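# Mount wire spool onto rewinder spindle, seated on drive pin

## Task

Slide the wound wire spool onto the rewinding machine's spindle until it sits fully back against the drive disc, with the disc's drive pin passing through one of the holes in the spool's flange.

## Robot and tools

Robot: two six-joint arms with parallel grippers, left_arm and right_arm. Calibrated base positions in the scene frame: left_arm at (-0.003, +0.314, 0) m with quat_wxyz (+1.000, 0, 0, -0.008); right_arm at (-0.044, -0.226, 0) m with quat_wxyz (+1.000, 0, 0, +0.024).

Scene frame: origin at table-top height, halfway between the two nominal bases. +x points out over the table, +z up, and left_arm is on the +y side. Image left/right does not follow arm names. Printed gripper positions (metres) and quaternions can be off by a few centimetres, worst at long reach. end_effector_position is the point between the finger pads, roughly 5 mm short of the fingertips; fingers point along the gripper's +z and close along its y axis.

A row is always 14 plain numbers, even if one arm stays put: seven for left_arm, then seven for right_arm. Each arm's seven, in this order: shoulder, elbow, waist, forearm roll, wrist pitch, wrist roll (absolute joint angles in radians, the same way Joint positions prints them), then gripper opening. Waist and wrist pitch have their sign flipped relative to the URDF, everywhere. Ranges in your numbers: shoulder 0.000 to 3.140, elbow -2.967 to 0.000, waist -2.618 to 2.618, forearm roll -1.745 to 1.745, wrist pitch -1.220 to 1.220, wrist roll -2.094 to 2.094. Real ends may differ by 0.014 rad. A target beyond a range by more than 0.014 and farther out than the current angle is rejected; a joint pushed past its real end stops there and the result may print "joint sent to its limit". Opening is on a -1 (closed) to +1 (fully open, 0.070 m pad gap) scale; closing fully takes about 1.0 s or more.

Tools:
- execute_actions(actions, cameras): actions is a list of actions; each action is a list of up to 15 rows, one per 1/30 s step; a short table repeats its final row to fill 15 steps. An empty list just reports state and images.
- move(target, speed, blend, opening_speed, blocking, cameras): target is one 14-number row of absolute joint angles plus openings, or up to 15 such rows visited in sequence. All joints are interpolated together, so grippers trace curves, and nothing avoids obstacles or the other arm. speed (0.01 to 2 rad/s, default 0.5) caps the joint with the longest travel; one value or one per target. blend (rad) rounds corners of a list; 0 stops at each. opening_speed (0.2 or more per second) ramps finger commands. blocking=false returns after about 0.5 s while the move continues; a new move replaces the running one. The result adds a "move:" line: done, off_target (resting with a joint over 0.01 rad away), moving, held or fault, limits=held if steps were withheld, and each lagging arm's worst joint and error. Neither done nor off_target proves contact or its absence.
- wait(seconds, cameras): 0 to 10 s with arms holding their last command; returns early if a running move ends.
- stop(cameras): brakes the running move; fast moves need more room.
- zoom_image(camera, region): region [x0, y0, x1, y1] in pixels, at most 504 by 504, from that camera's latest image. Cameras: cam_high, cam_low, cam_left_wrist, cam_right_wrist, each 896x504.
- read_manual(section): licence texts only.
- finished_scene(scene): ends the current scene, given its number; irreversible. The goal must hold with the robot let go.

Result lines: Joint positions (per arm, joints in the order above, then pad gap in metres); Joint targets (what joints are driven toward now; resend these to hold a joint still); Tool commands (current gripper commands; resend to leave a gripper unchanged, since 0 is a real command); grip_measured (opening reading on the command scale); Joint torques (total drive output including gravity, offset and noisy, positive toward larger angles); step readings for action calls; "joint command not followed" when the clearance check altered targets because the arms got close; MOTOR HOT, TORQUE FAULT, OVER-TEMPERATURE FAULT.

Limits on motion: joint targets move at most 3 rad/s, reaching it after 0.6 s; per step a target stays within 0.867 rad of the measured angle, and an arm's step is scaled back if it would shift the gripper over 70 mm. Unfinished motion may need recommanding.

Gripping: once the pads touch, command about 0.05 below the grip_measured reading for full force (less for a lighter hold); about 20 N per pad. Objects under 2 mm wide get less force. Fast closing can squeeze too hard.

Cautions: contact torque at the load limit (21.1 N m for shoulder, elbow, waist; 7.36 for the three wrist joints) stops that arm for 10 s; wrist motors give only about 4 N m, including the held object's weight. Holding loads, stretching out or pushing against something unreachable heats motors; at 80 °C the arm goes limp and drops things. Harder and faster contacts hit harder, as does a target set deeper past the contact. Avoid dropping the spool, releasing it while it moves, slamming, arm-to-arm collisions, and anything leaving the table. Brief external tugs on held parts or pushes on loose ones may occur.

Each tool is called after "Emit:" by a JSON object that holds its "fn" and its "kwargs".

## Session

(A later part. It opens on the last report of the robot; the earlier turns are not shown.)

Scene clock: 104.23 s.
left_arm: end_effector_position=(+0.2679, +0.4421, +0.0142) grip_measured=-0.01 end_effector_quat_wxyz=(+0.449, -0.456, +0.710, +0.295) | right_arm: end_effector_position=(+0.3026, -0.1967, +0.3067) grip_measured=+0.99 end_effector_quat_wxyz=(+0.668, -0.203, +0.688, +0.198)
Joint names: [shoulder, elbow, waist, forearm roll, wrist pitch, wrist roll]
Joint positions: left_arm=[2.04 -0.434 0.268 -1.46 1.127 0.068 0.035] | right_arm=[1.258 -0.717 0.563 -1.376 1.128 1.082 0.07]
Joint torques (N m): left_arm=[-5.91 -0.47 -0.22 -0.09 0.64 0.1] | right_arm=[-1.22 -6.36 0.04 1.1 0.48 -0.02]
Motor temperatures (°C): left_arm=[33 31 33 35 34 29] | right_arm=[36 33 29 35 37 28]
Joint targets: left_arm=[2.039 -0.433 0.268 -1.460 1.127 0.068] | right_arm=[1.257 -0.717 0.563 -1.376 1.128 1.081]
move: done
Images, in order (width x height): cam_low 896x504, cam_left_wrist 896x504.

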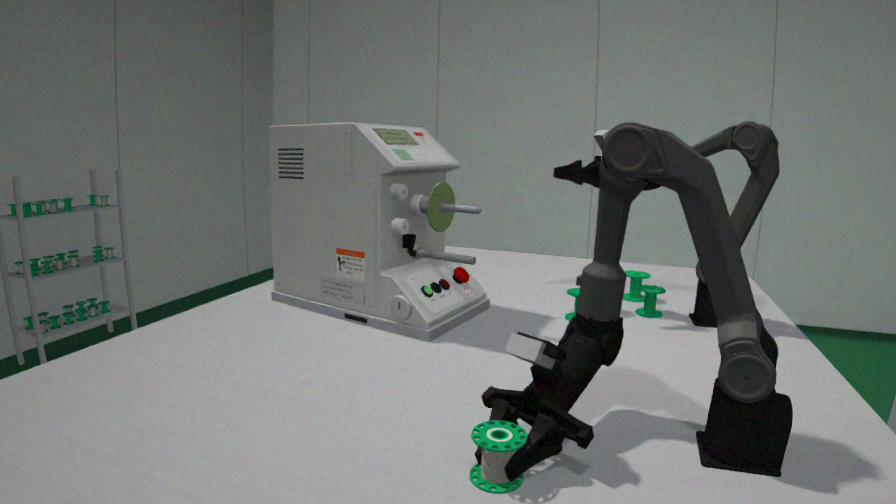

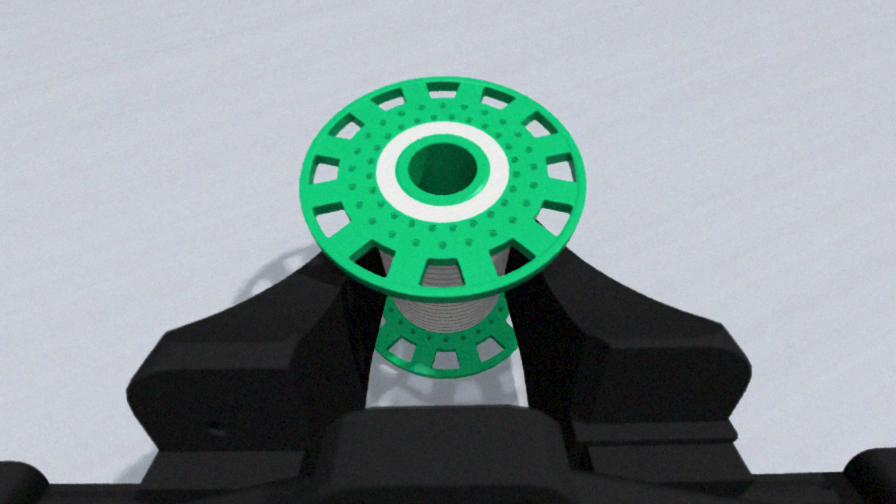

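Emit:
{"fn": "move", "kwargs": {"target": [[1.890, -0.435, 0.268, -1.533, 1.116, 0.234, -0.15, 1.257, -0.717, 0.563, -1.376, 1.128, 1.081, 1.0], [1.727, -0.460, 0.267, -1.6245, 1.117, 0.442, -0.15, 1.257, -0.717, 0.563, -1.376, 1.128, 1.081, 1.0]], "speed": [0.2, 0.35], "blend": [0.05, 0], "cameras": ["cam_left_wrist", "cam_low"]}}

Scene clock: 107.90 s.
left_arm: end_effector_position=(+0.2688, +0.4420, +0.0788) grip_measured=-0.01 end_effector_quat_wxyz=(+0.449, -0.457, +0.709, +0.294) | right_arm: end_effector_position=(+0.3026, -0.1967, +0.3067) grip_measured=+0.99 end_effector_quat_wxyz=(+0.668, -0.203, +0.688, +0.198)
Joint names: [shoulder, elbow, waist, forearm roll, wrist pitch, wrist roll]
Joint positions: left_arm=[1.725 -0.46 0.267 -1.625 1.117 0.443 0.035] | right_arm=[1.258 -0.717 0.563 -1.376 1.128 1.082 0.07]
Joint torques (N m): left_arm=[-4.01 -4.16 -0.27 0.6 0.82 -0.15] | right_arm=[-1.25 -6.33 0.07 1.11 0.49 -0.02]
Motor temperatures (°C): left_arm=[33 31 33 35 34 29] | right_arm=[36 33 29 35 37 28]
Joint targets: left_arm=[1.727 -0.460 0.267 -1.625 1.117 0.442] | right_arm=[1.257 -0.717 0.563 -1.376 1.128 1.081]
move: done
Images, in order (width x height): cam_low 896x504, cam_left_wrist 896x504.

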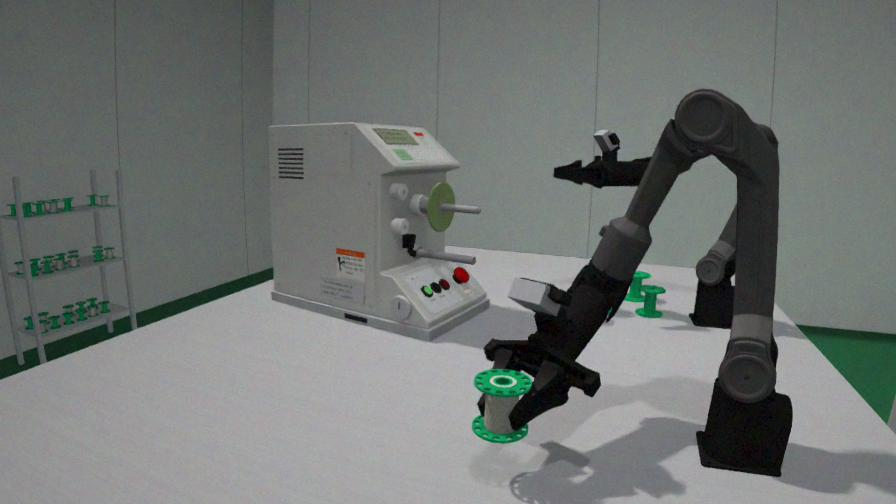

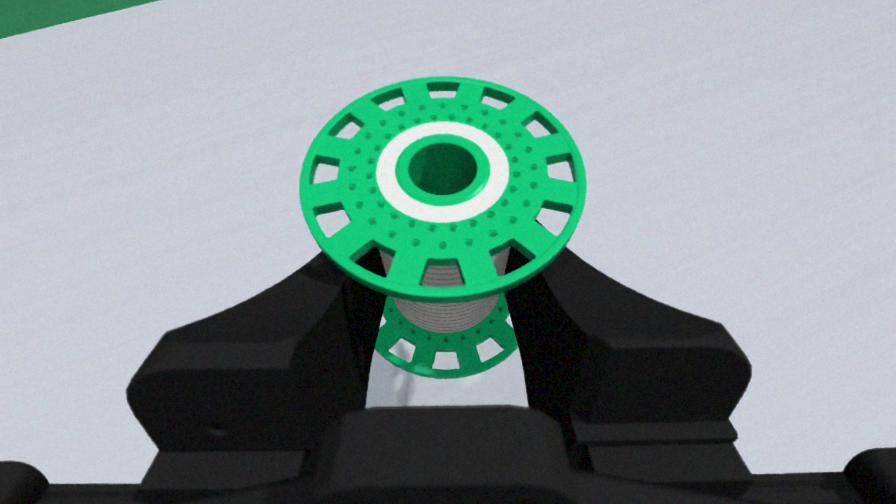

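Emit:
{"fn": "move", "kwargs": {"target": [[1.45, -0.80, 0.2, 0.0, 0.75, 0.5, -0.15, 1.257, -0.717, 0.563, -1.376, 1.128, 1.081, 1.0], [1.75, -1.15, 0.30, 0.9, 0.9, 0.55, -0.15, 1.257, -0.717, 0.563, -1.376, 1.128, 1.081, 1.0]], "speed": [0.7, 0.5], "blend": [0.15, 0]}}

Scene clock: 120.27 s.
left_arm: end_effector_position=(+0.4213, +0.0318, +0.3162) grip_measured=-0.01 end_effector_quat_wxyz=(+0.738, +0.604, +0.274, +0.121) | right_arm: end_effector_position=(+0.3026, -0.1967, +0.3067) grip_measured=+0.99 end_effector_quat_wxyz=(+0.668, -0.203, +0.688, +0.198)
Joint names: [shoulder, elbow, waist, forearm roll, wrist pitch, wrist roll]
Joint positions: left_arm=[1.751 -1.15 0.301 0.9 0.9 0.55 0.035] | right_arm=[1.258 -0.717 0.563 -1.376 1.128 1.082 0.07]
Joint torques (N m): left_arm=[-9.04 -8.3 0.3 -0.82 0.69 0.05] | right_arm=[-1.28 -6.29 0.09 1.08 0.51 -0.04]
Motor temperatures (°C): left_arm=[33 31 33 36 34 29] | right_arm=[36 33 29 36 36 28]
Joint targets: left_arm=[1.750 -1.150 0.300 0.900 0.900 0.550] | right_arm=[1.257 -0.717 0.563 -1.376 1.128 1.081]
move: done

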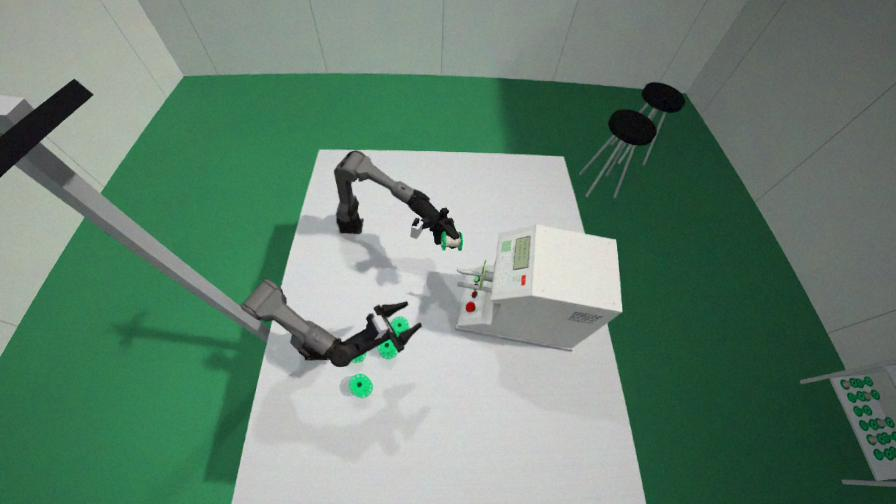

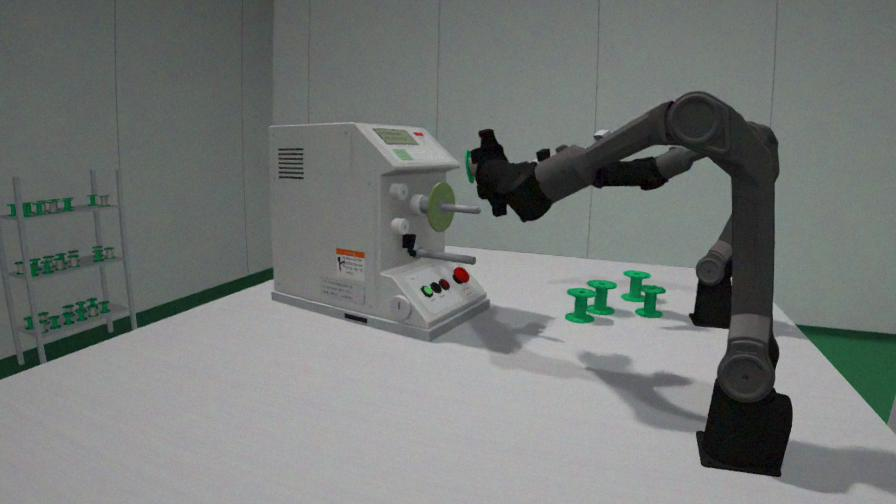

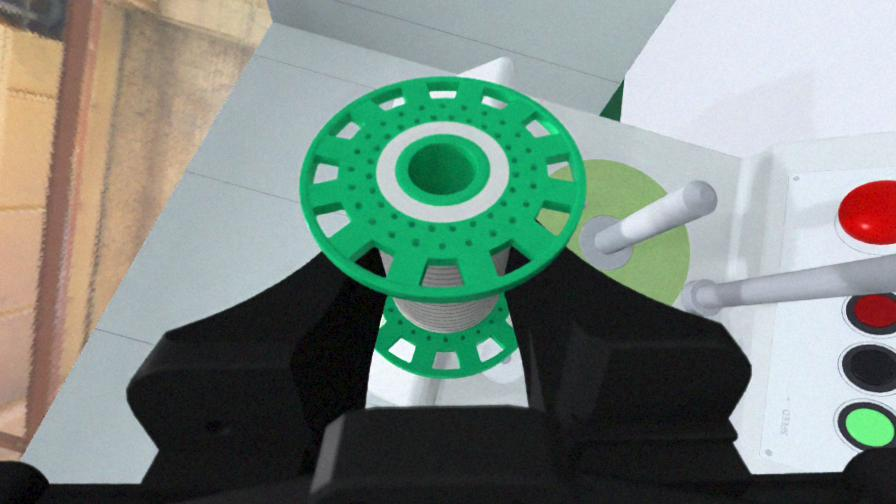

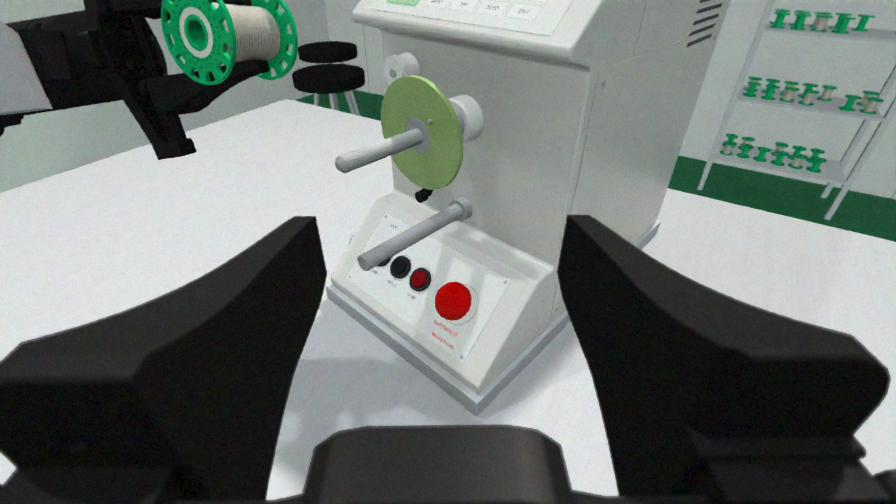

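Emit:
{"fn": "zoom_image", "kwargs": {"camera": "cam_left_wrist", "region": [530, 140, 750, 320]}}

Emit:
{"fn": "zoom_image", "kwargs": {"camera": "cam_right_wrist", "region": [150, 0, 330, 100]}}

Scaled by 2.291 from the camera's 896x504 image, which has a finer 1280x720 frame.

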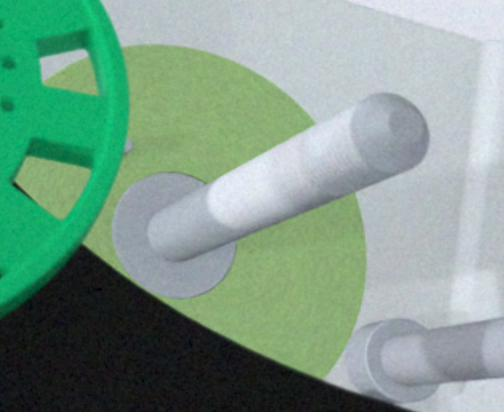

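Scaled by 2.800 from the camera's 896x504 image, which has a finer 1280x720 frame.

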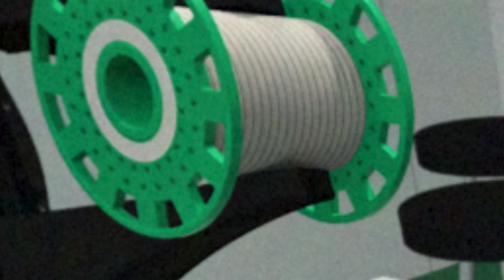

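Emit:
{"fn": "move", "kwargs": {"target": [[1.80, -1.25, 0.32, 1.2, 0.92, 0.56, -0.15, 1.257, -0.717, 0.563, -1.376, 1.128, 1.081, 1.0], [1.914, -1.330, 0.337, 1.474, 0.926, 0.564, -0.15, 1.257, -0.717, 0.563, -1.376, 1.128, 1.081, 1.0]], "speed": [0.4, 0.3], "blend": [0.05, 0]}}

Scene clock: 133.07 s.
left_arm: end_effector_position=(+0.3938, -0.0202, +0.2266) grip_measured=-0.01 end_effector_quat_wxyz=(+0.614, +0.778, +0.063, +0.115) | right_arm: end_effector_position=(+0.3026, -0.1967, +0.3067) grip_measured=+0.99 end_effector_quat_wxyz=(+0.668, -0.203, +0.688, +0.198)
Joint names: [shoulder, elbow, waist, forearm roll, wrist pitch, wrist roll]
Joint positions: left_arm=[1.915 -1.33 0.337 1.474 0.926 0.564 0.035] | right_arm=[1.258 -0.717 0.563 -1.376 1.128 1.082 0.07]
Joint torques (N m): left_arm=[-10.46 -8.47 0.92 -1.12 0.51 0.1] | right_arm=[-1.27 -6.28 0.07 1.08 0.53 -0.05]
Motor temperatures (°C): left_arm=[33 31 33 36 34 29] | right_arm=[36 33 29 36 36 28]
Joint targets: left_arm=[1.914 -1.330 0.337 1.474 0.926 0.564] | right_arm=[1.257 -0.717 0.563 -1.376 1.128 1.081]
move: done

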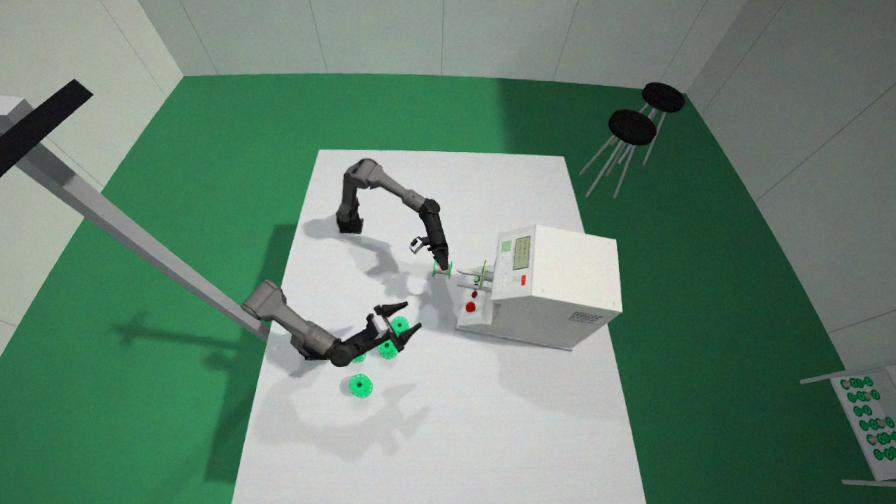

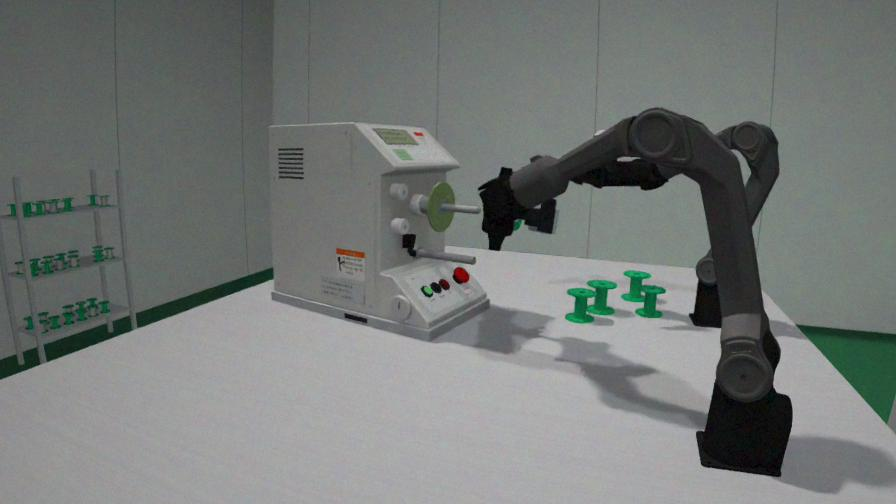

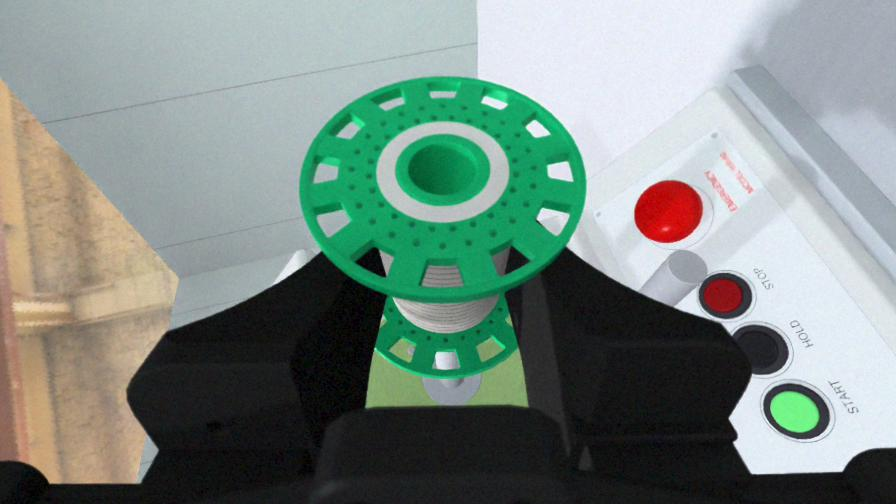

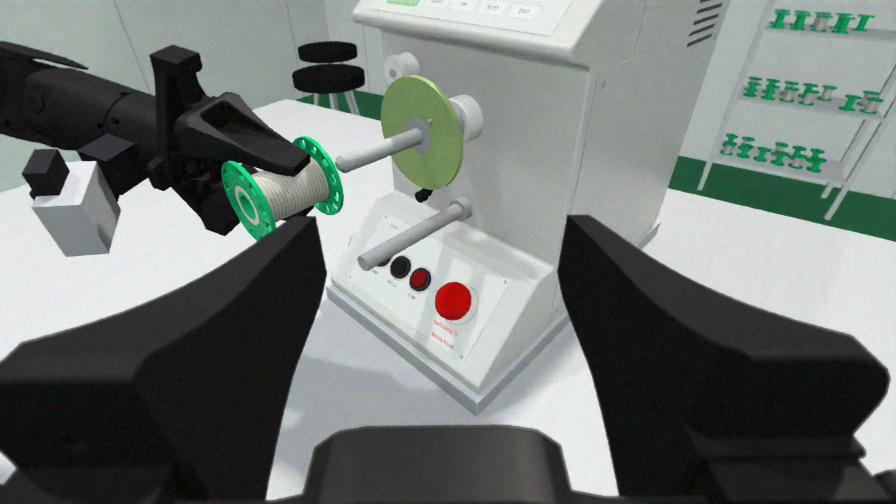

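Emit:
{"fn": "zoom_image", "kwargs": {"camera": "cam_right_wrist", "region": [210, 60, 480, 250]}}

Emit:
{"fn": "zoom_image", "kwargs": {"camera": "cam_high", "region": [420, 235, 500, 305]}}

Emit:
{"fn": "zoom_image", "kwargs": {"camera": "cam_left_wrist", "region": [350, 280, 550, 410]}}

Scaled by 1.867 from the camera's 896x504 image, which has a finer 1280x720 frame.

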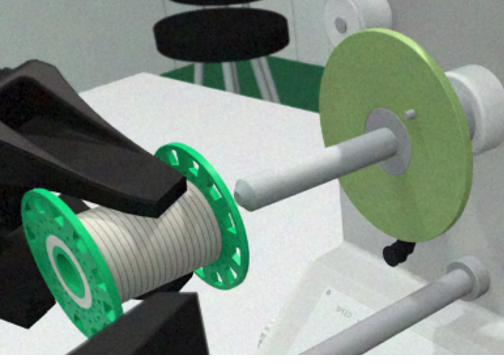

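Scaled by 6.300 from the camera's 896x504 image, which has a finer 1280x720 frame.

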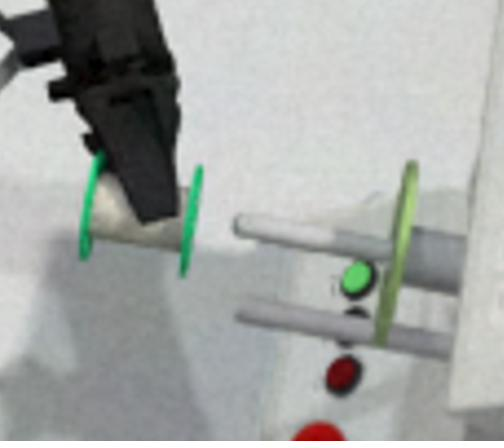

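Scaled by 2.520 from the camera's 896x504 image, which has a finer 1280x720 frame.

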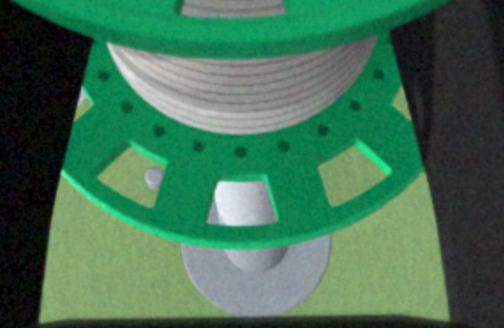

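Emit:
{"fn": "zoom_image", "kwargs": {"camera": "cam_right_wrist", "region": [215, 125, 355, 245]}}

Emit:
{"fn": "zoom_image", "kwargs": {"camera": "cam_right_wrist", "region": [325, 70, 470, 200]}}

Emit:
{"fn": "zoom_image", "kwargs": {"camera": "cam_high", "region": [428, 252, 498, 292]}}

Scaled by 3.600 from the camera's 896x504 image, which has a finer 1280x720 frame.

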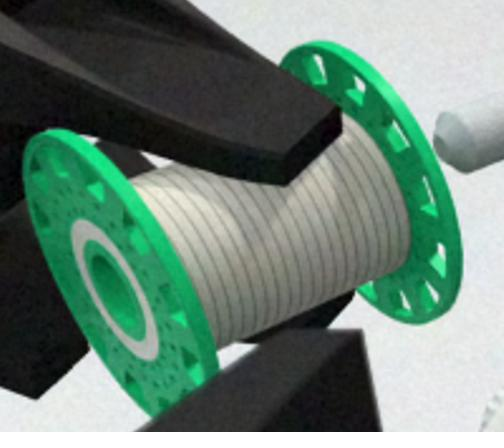

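Scaled by 3.476 from the camera's 896x504 image, which has a finer 1280x720 frame.

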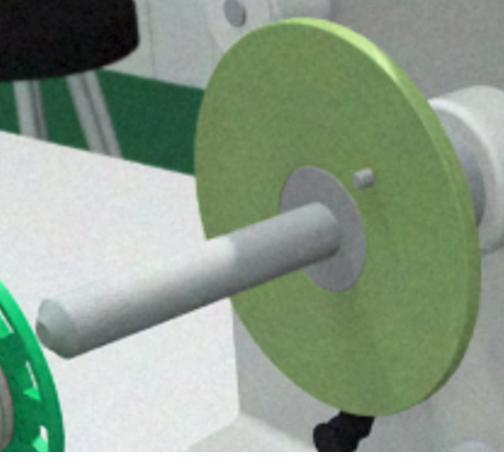

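Scaled by 7.200 from the camera's 896x504 image, which has a finer 1280x720 frame.

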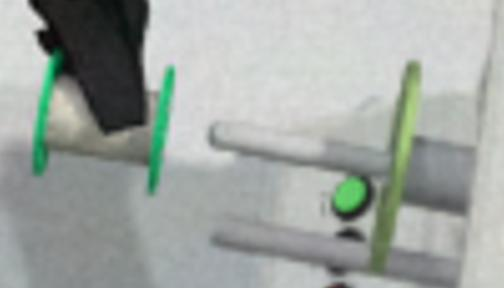

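Emit:
{"fn": "zoom_image", "kwargs": {"camera": "cam_left_wrist", "region": [370, 330, 530, 410]}}

Emit:
{"fn": "zoom_image", "kwargs": {"camera": "cam_left_wrist", "region": [290, 70, 600, 320]}}

Scaled by 3.150 from the camera's 896x504 image, which has a finer 1280x720 frame.

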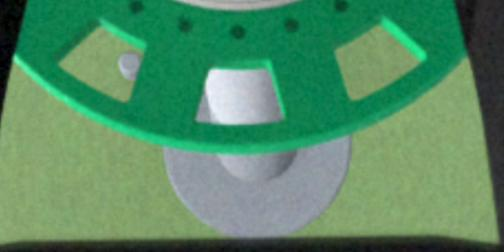

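Scaled by 1.626 from the camera's 896x504 image, which has a finer 1280x720 frame.

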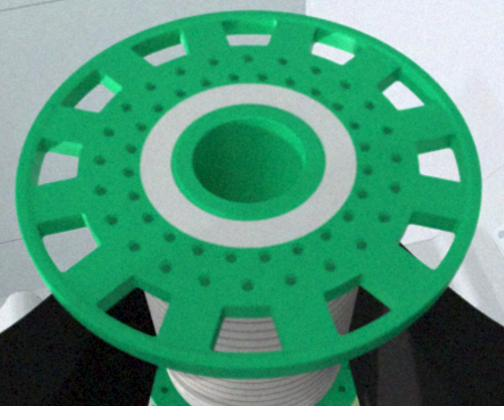

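Emit:
{"fn": "zoom_image", "kwargs": {"camera": "cam_left_wrist", "region": [415, 335, 485, 405]}}

Scaled by 7.200 from the camera's 896x504 image, which has a finer 1280x720 frame.

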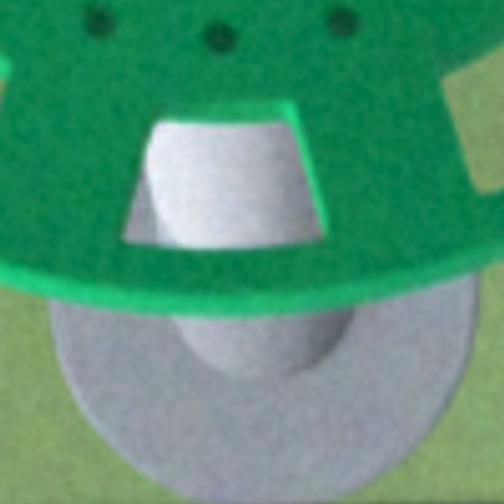

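Emit:
{"fn": "move", "kwargs": {"target": [1.939, -1.3875, 0.330, 1.521, 0.930, 0.485, -0.15, 1.257, -0.717, 0.563, -1.376, 1.128, 1.081, 1.0], "speed": 0.15, "cameras": ["cam_high", "cam_left_wrist", "cam_right_wrist"]}}

Emit:
{"fn": "zoom_image", "kwargs": {"camera": "cam_right_wrist", "region": [215, 125, 355, 245]}}

Emit:
{"fn": "zoom_image", "kwargs": {"camera": "cam_left_wrist", "region": [415, 335, 485, 405]}}

Emit:
{"fn": "zoom_image", "kwargs": {"camera": "cam_high", "region": [428, 252, 498, 292]}}

Scene clock: 159.90 s.
left_arm: end_effector_position=(+0.4019, -0.0207, +0.2288) grip_measured=-0.01 end_effector_quat_wxyz=(+0.611, +0.782, +0.071, +0.104) | right_arm: end_effector_position=(+0.3026, -0.1967, +0.3067) grip_measured=+0.99 end_effector_quat_wxyz=(+0.668, -0.203, +0.688, +0.198)
Joint names: [shoulder, elbow, waist, forearm roll, wrist pitch, wrist roll]
Joint positions: left_arm=[1.939 -1.388 0.33 1.522 0.93 0.484 0.035] | right_arm=[1.258 -0.717 0.563 -1.376 1.128 1.082 0.07]
Joint torques (N m): left_arm=[-9.14 -7.71 -0.11 -1.19 0.48 0.14] | right_arm=[-1.3 -6.25 0.08 1.06 0.54 -0.06]
Motor temperatures (°C): left_arm=[35 31 33 37 33 29] | right_arm=[36 33 29 36 36 28]
Joint targets: left_arm=[1.939 -1.388 0.330 1.521 0.930 0.485] | right_arm=[1.257 -0.717 0.563 -1.376 1.128 1.081]
move: done
Images, in order (width x height): cam_high 896x504, cam_left_wrist 896x504, cam_right_wrist 896x504.

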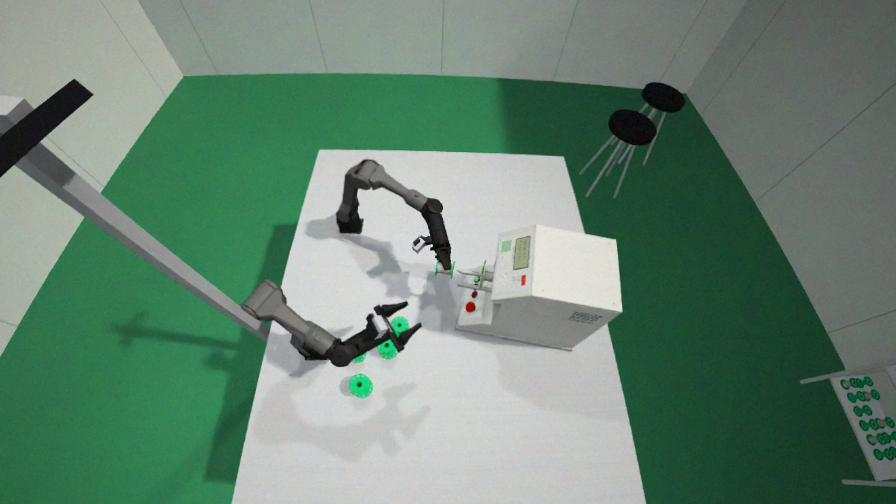

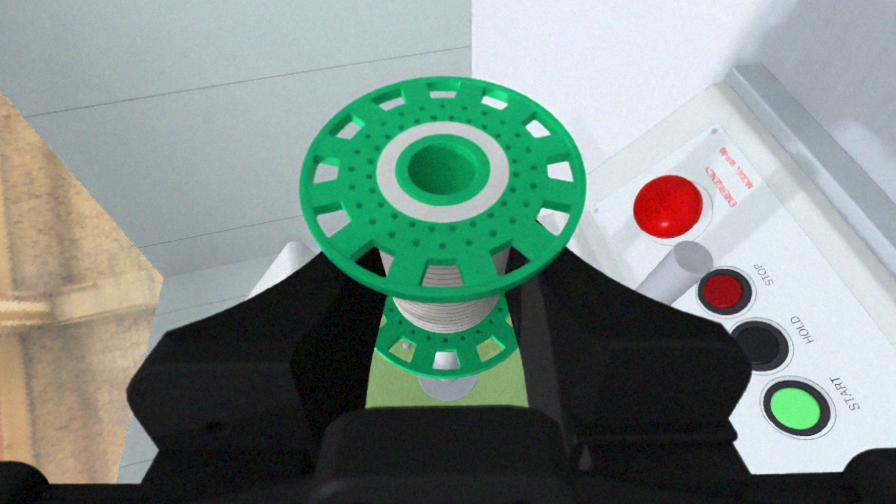

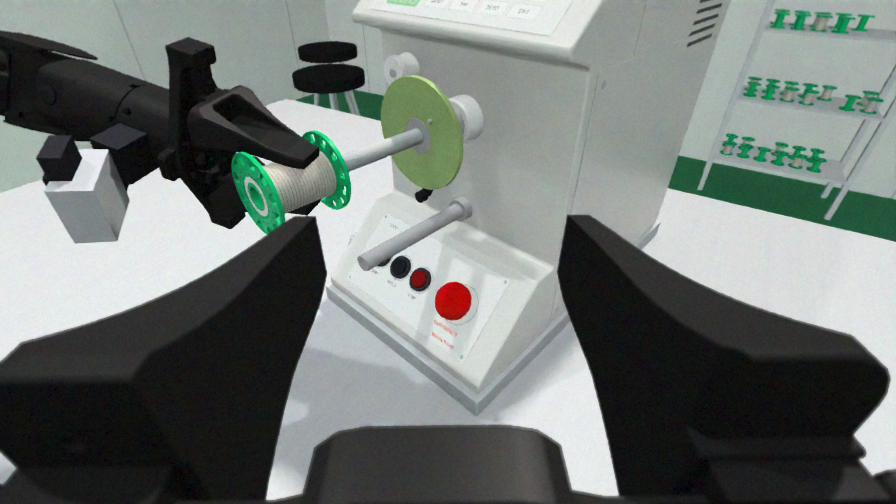

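Scaled by 3.600 from the camera's 896x504 image, which has a finer 1280x720 frame.

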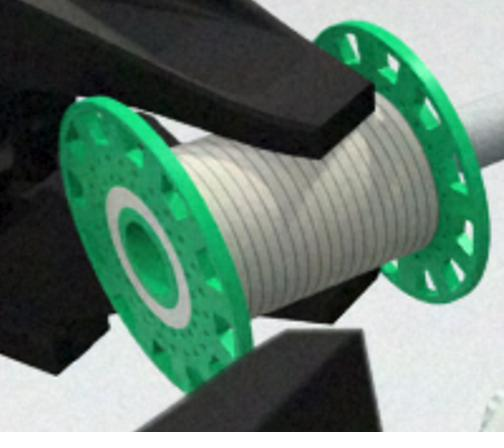

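Scaled by 7.200 from the camera's 896x504 image, which has a finer 1280x720 frame.

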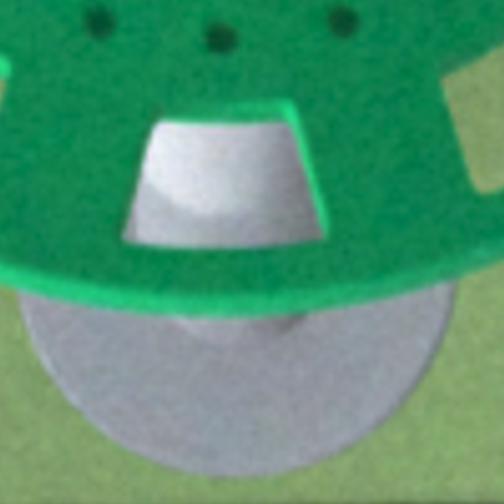

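Scaled by 7.200 from the camera's 896x504 image, which has a finer 1280x720 frame.

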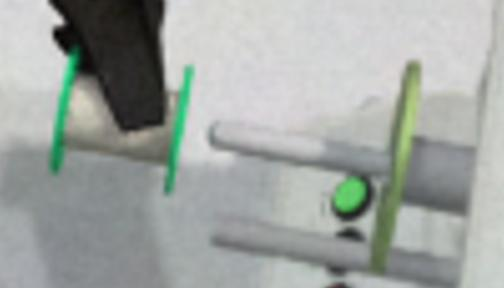

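Emit:
{"fn": "move", "kwargs": {"target": [1.9755, -1.443, 0.3243, 1.537, 0.934, 0.461, -0.15, 1.257, -0.717, 0.563, -1.376, 1.128, 1.081, 1.0], "speed": 0.1, "cameras": ["cam_high", "cam_left_wrist", "cam_right_wrist"]}}

Emit:
{"fn": "zoom_image", "kwargs": {"camera": "cam_right_wrist", "region": [225, 115, 365, 235]}}

Emit:
{"fn": "zoom_image", "kwargs": {"camera": "cam_high", "region": [428, 252, 498, 292]}}

Emit:
{"fn": "zoom_image", "kwargs": {"camera": "cam_left_wrist", "region": [370, 320, 530, 410]}}

Scene clock: 167.07 s.
left_arm: end_effector_position=(+0.4127, -0.0226, +0.2278) grip_measured=-0.01 end_effector_quat_wxyz=(+0.611, +0.782, +0.071, +0.104) | right_arm: end_effector_position=(+0.3026, -0.1967, +0.3067) grip_measured=+0.99 end_effector_quat_wxyz=(+0.668, -0.203, +0.688, +0.198)
Joint names: [shoulder, elbow, waist, forearm roll, wrist pitch, wrist roll]
Joint positions: left_arm=[1.976 -1.444 0.325 1.537 0.934 0.461 0.035] | right_arm=[1.258 -0.717 0.563 -1.376 1.128 1.082 0.07]
Joint torques (N m): left_arm=[-9.95 -7.84 -0.25 -1.12 0.46 -0.09] | right_arm=[-1.31 -6.27 0.08 1.06 0.56 -0.06]
Motor temperatures (°C): left_arm=[35 31 33 37 33 29] | right_arm=[36 33 29 36 36 28]
Joint targets: left_arm=[1.975 -1.443 0.324 1.537 0.934 0.461] | right_arm=[1.257 -0.717 0.563 -1.376 1.128 1.081]
move: done
Images, in order (width x height): cam_high 896x504, cam_left_wrist 896x504, cam_right_wrist 896x504.

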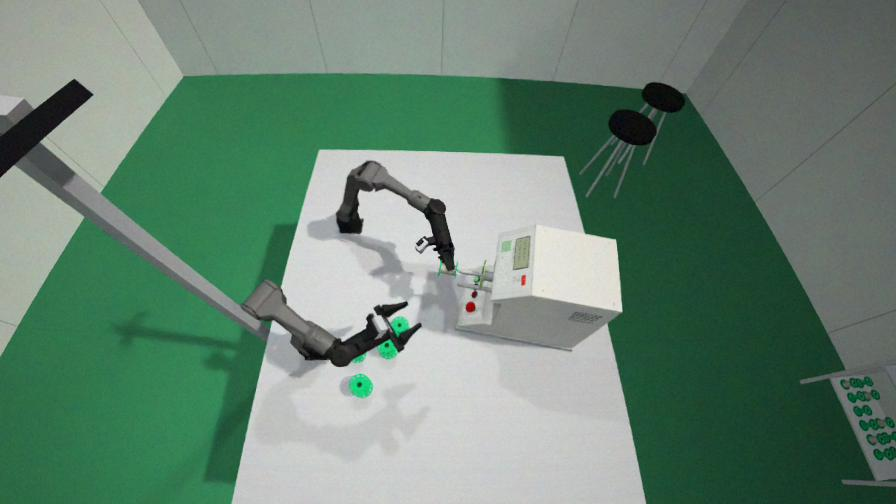

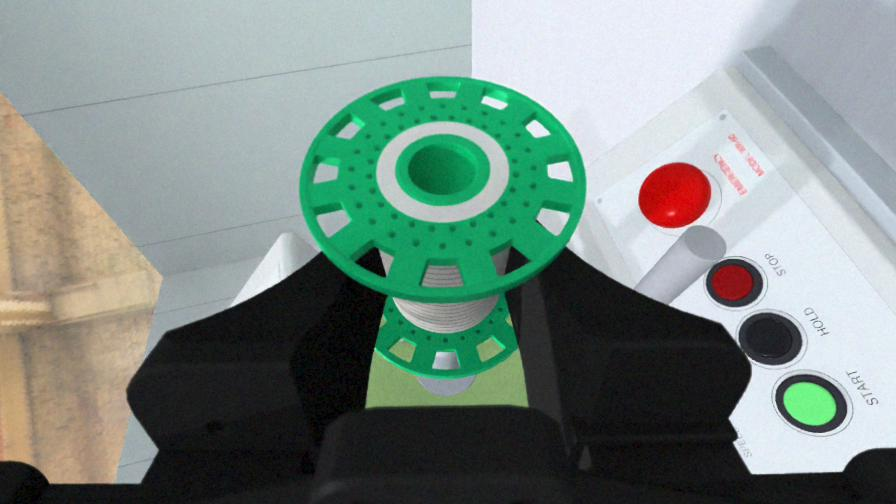

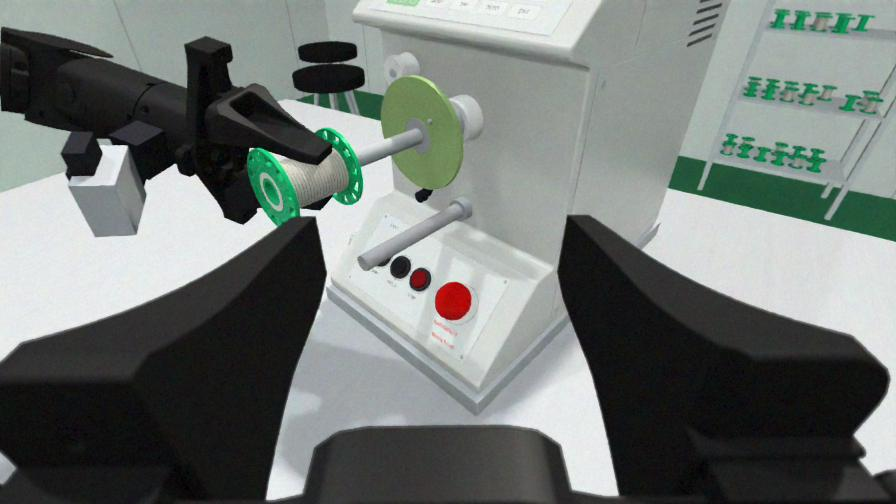

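Scaled by 3.600 from the camera's 896x504 image, which has a finer 1280x720 frame.

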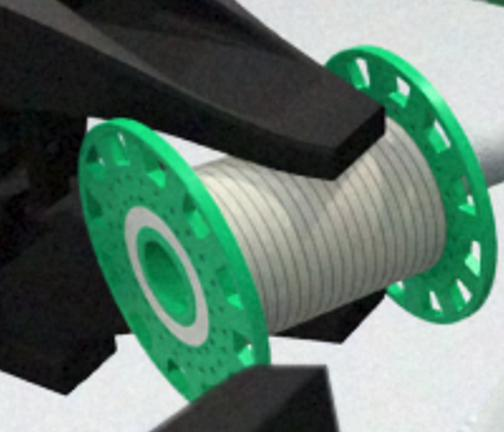

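Scaled by 7.200 from the camera's 896x504 image, which has a finer 1280x720 frame.

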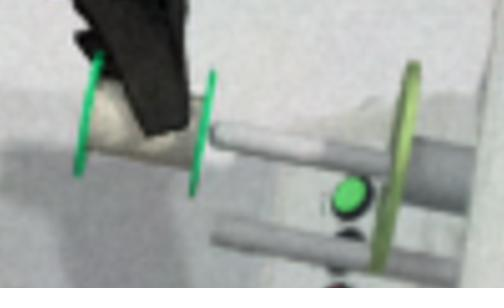

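Scaled by 3.150 from the camera's 896x504 image, which has a finer 1280x720 frame.

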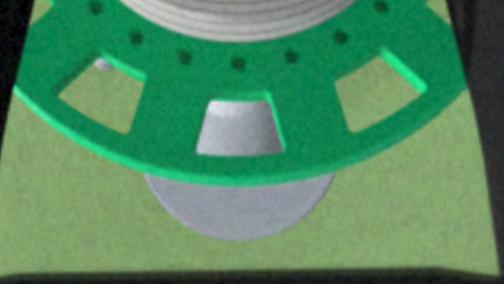

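Emit:
{"fn": "move", "kwargs": {"target": [2.0156, -1.5057, 0.3189, 1.5505, 0.938, 0.445, -0.05, 1.257, -0.717, 0.563, -1.376, 1.128, 1.081, 1.0], "speed": 0.05, "opening_speed": 0.3, "cameras": ["cam_high", "cam_left_wrist", "cam_right_wrist"]}}

Emit:
{"fn": "zoom_image", "kwargs": {"camera": "cam_right_wrist", "region": [225, 115, 365, 235]}}

Emit:
{"fn": "zoom_image", "kwargs": {"camera": "cam_high", "region": [428, 252, 498, 292]}}

Emit:
{"fn": "zoom_image", "kwargs": {"camera": "cam_left_wrist", "region": [370, 320, 530, 410]}}

Scene clock: 172.93 s.
left_arm: end_effector_position=(+0.4244, -0.0245, +0.2278) grip_measured=-0.01 end_effector_quat_wxyz=(+0.612, +0.781, +0.068, +0.107) | right_arm: end_effector_position=(+0.3026, -0.1967, +0.3067) grip_measured=+0.99 end_effector_quat_wxyz=(+0.668, -0.203, +0.688, +0.198)
Joint names: [shoulder, elbow, waist, forearm roll, wrist pitch, wrist roll]
Joint positions: left_arm=[2.016 -1.505 0.32 1.551 0.939 0.445 0.035] | right_arm=[1.258 -0.717 0.563 -1.376 1.128 1.082 0.07]
Joint torques (N m): left_arm=[-10.9 -11.1 -0.73 -2.07 -0.08 -0.13] | right_arm=[-1.3 -6.24 0.06 1.05 0.57 -0.08]
Motor temperatures (°C): left_arm=[35 32 33 37 33 29] | right_arm=[36 33 29 36 36 28]
Joint targets: left_arm=[2.016 -1.506 0.319 1.550 0.938 0.445] | right_arm=[1.257 -0.717 0.563 -1.376 1.128 1.081]
move: done
Images, in order (width x height): cam_high 896x504, cam_left_wrist 896x504, cam_right_wrist 896x504.

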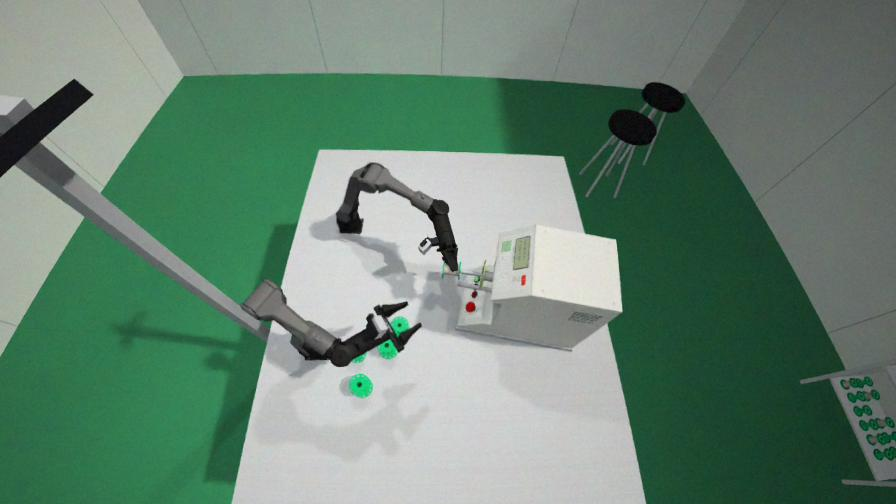

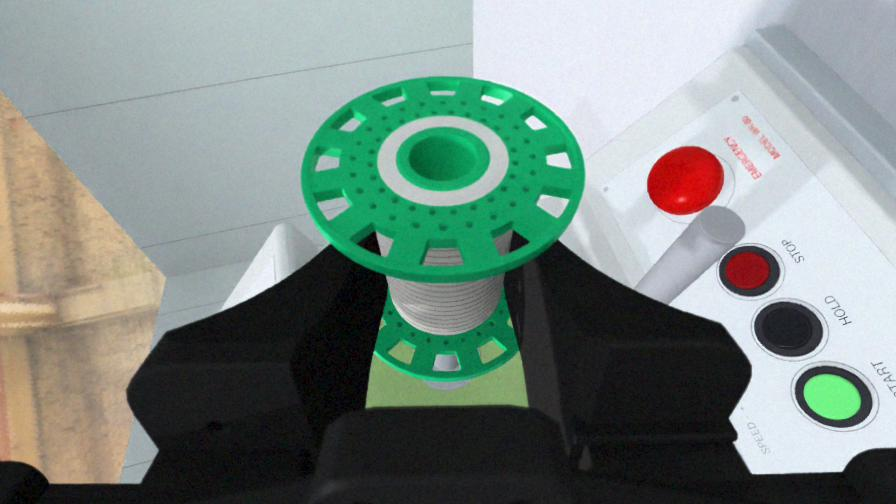

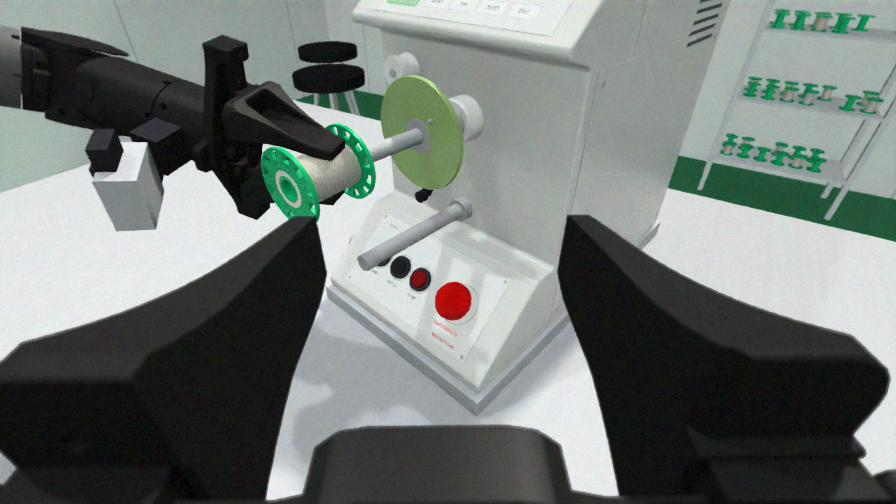

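Scaled by 3.600 from the camera's 896x504 image, which has a finer 1280x720 frame.

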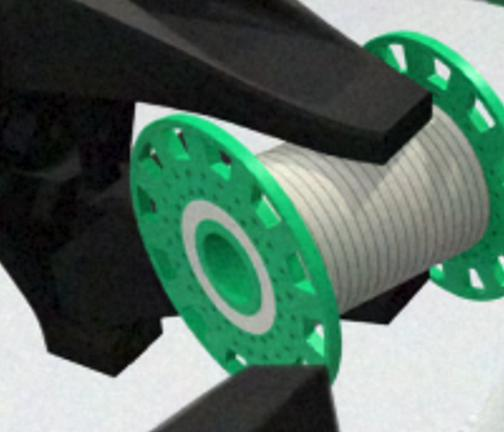

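Scaled by 7.200 from the camera's 896x504 image, which has a finer 1280x720 frame.

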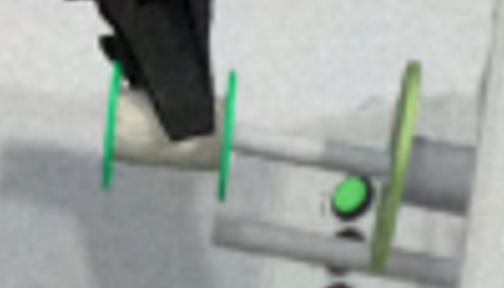

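Scaled by 3.150 from the camera's 896x504 image, which has a finer 1280x720 frame.

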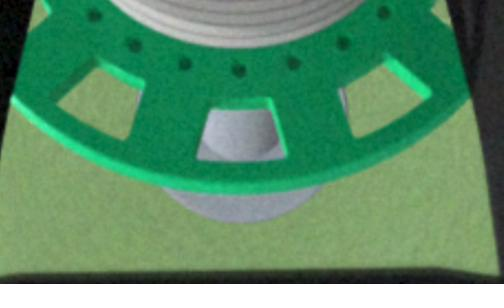

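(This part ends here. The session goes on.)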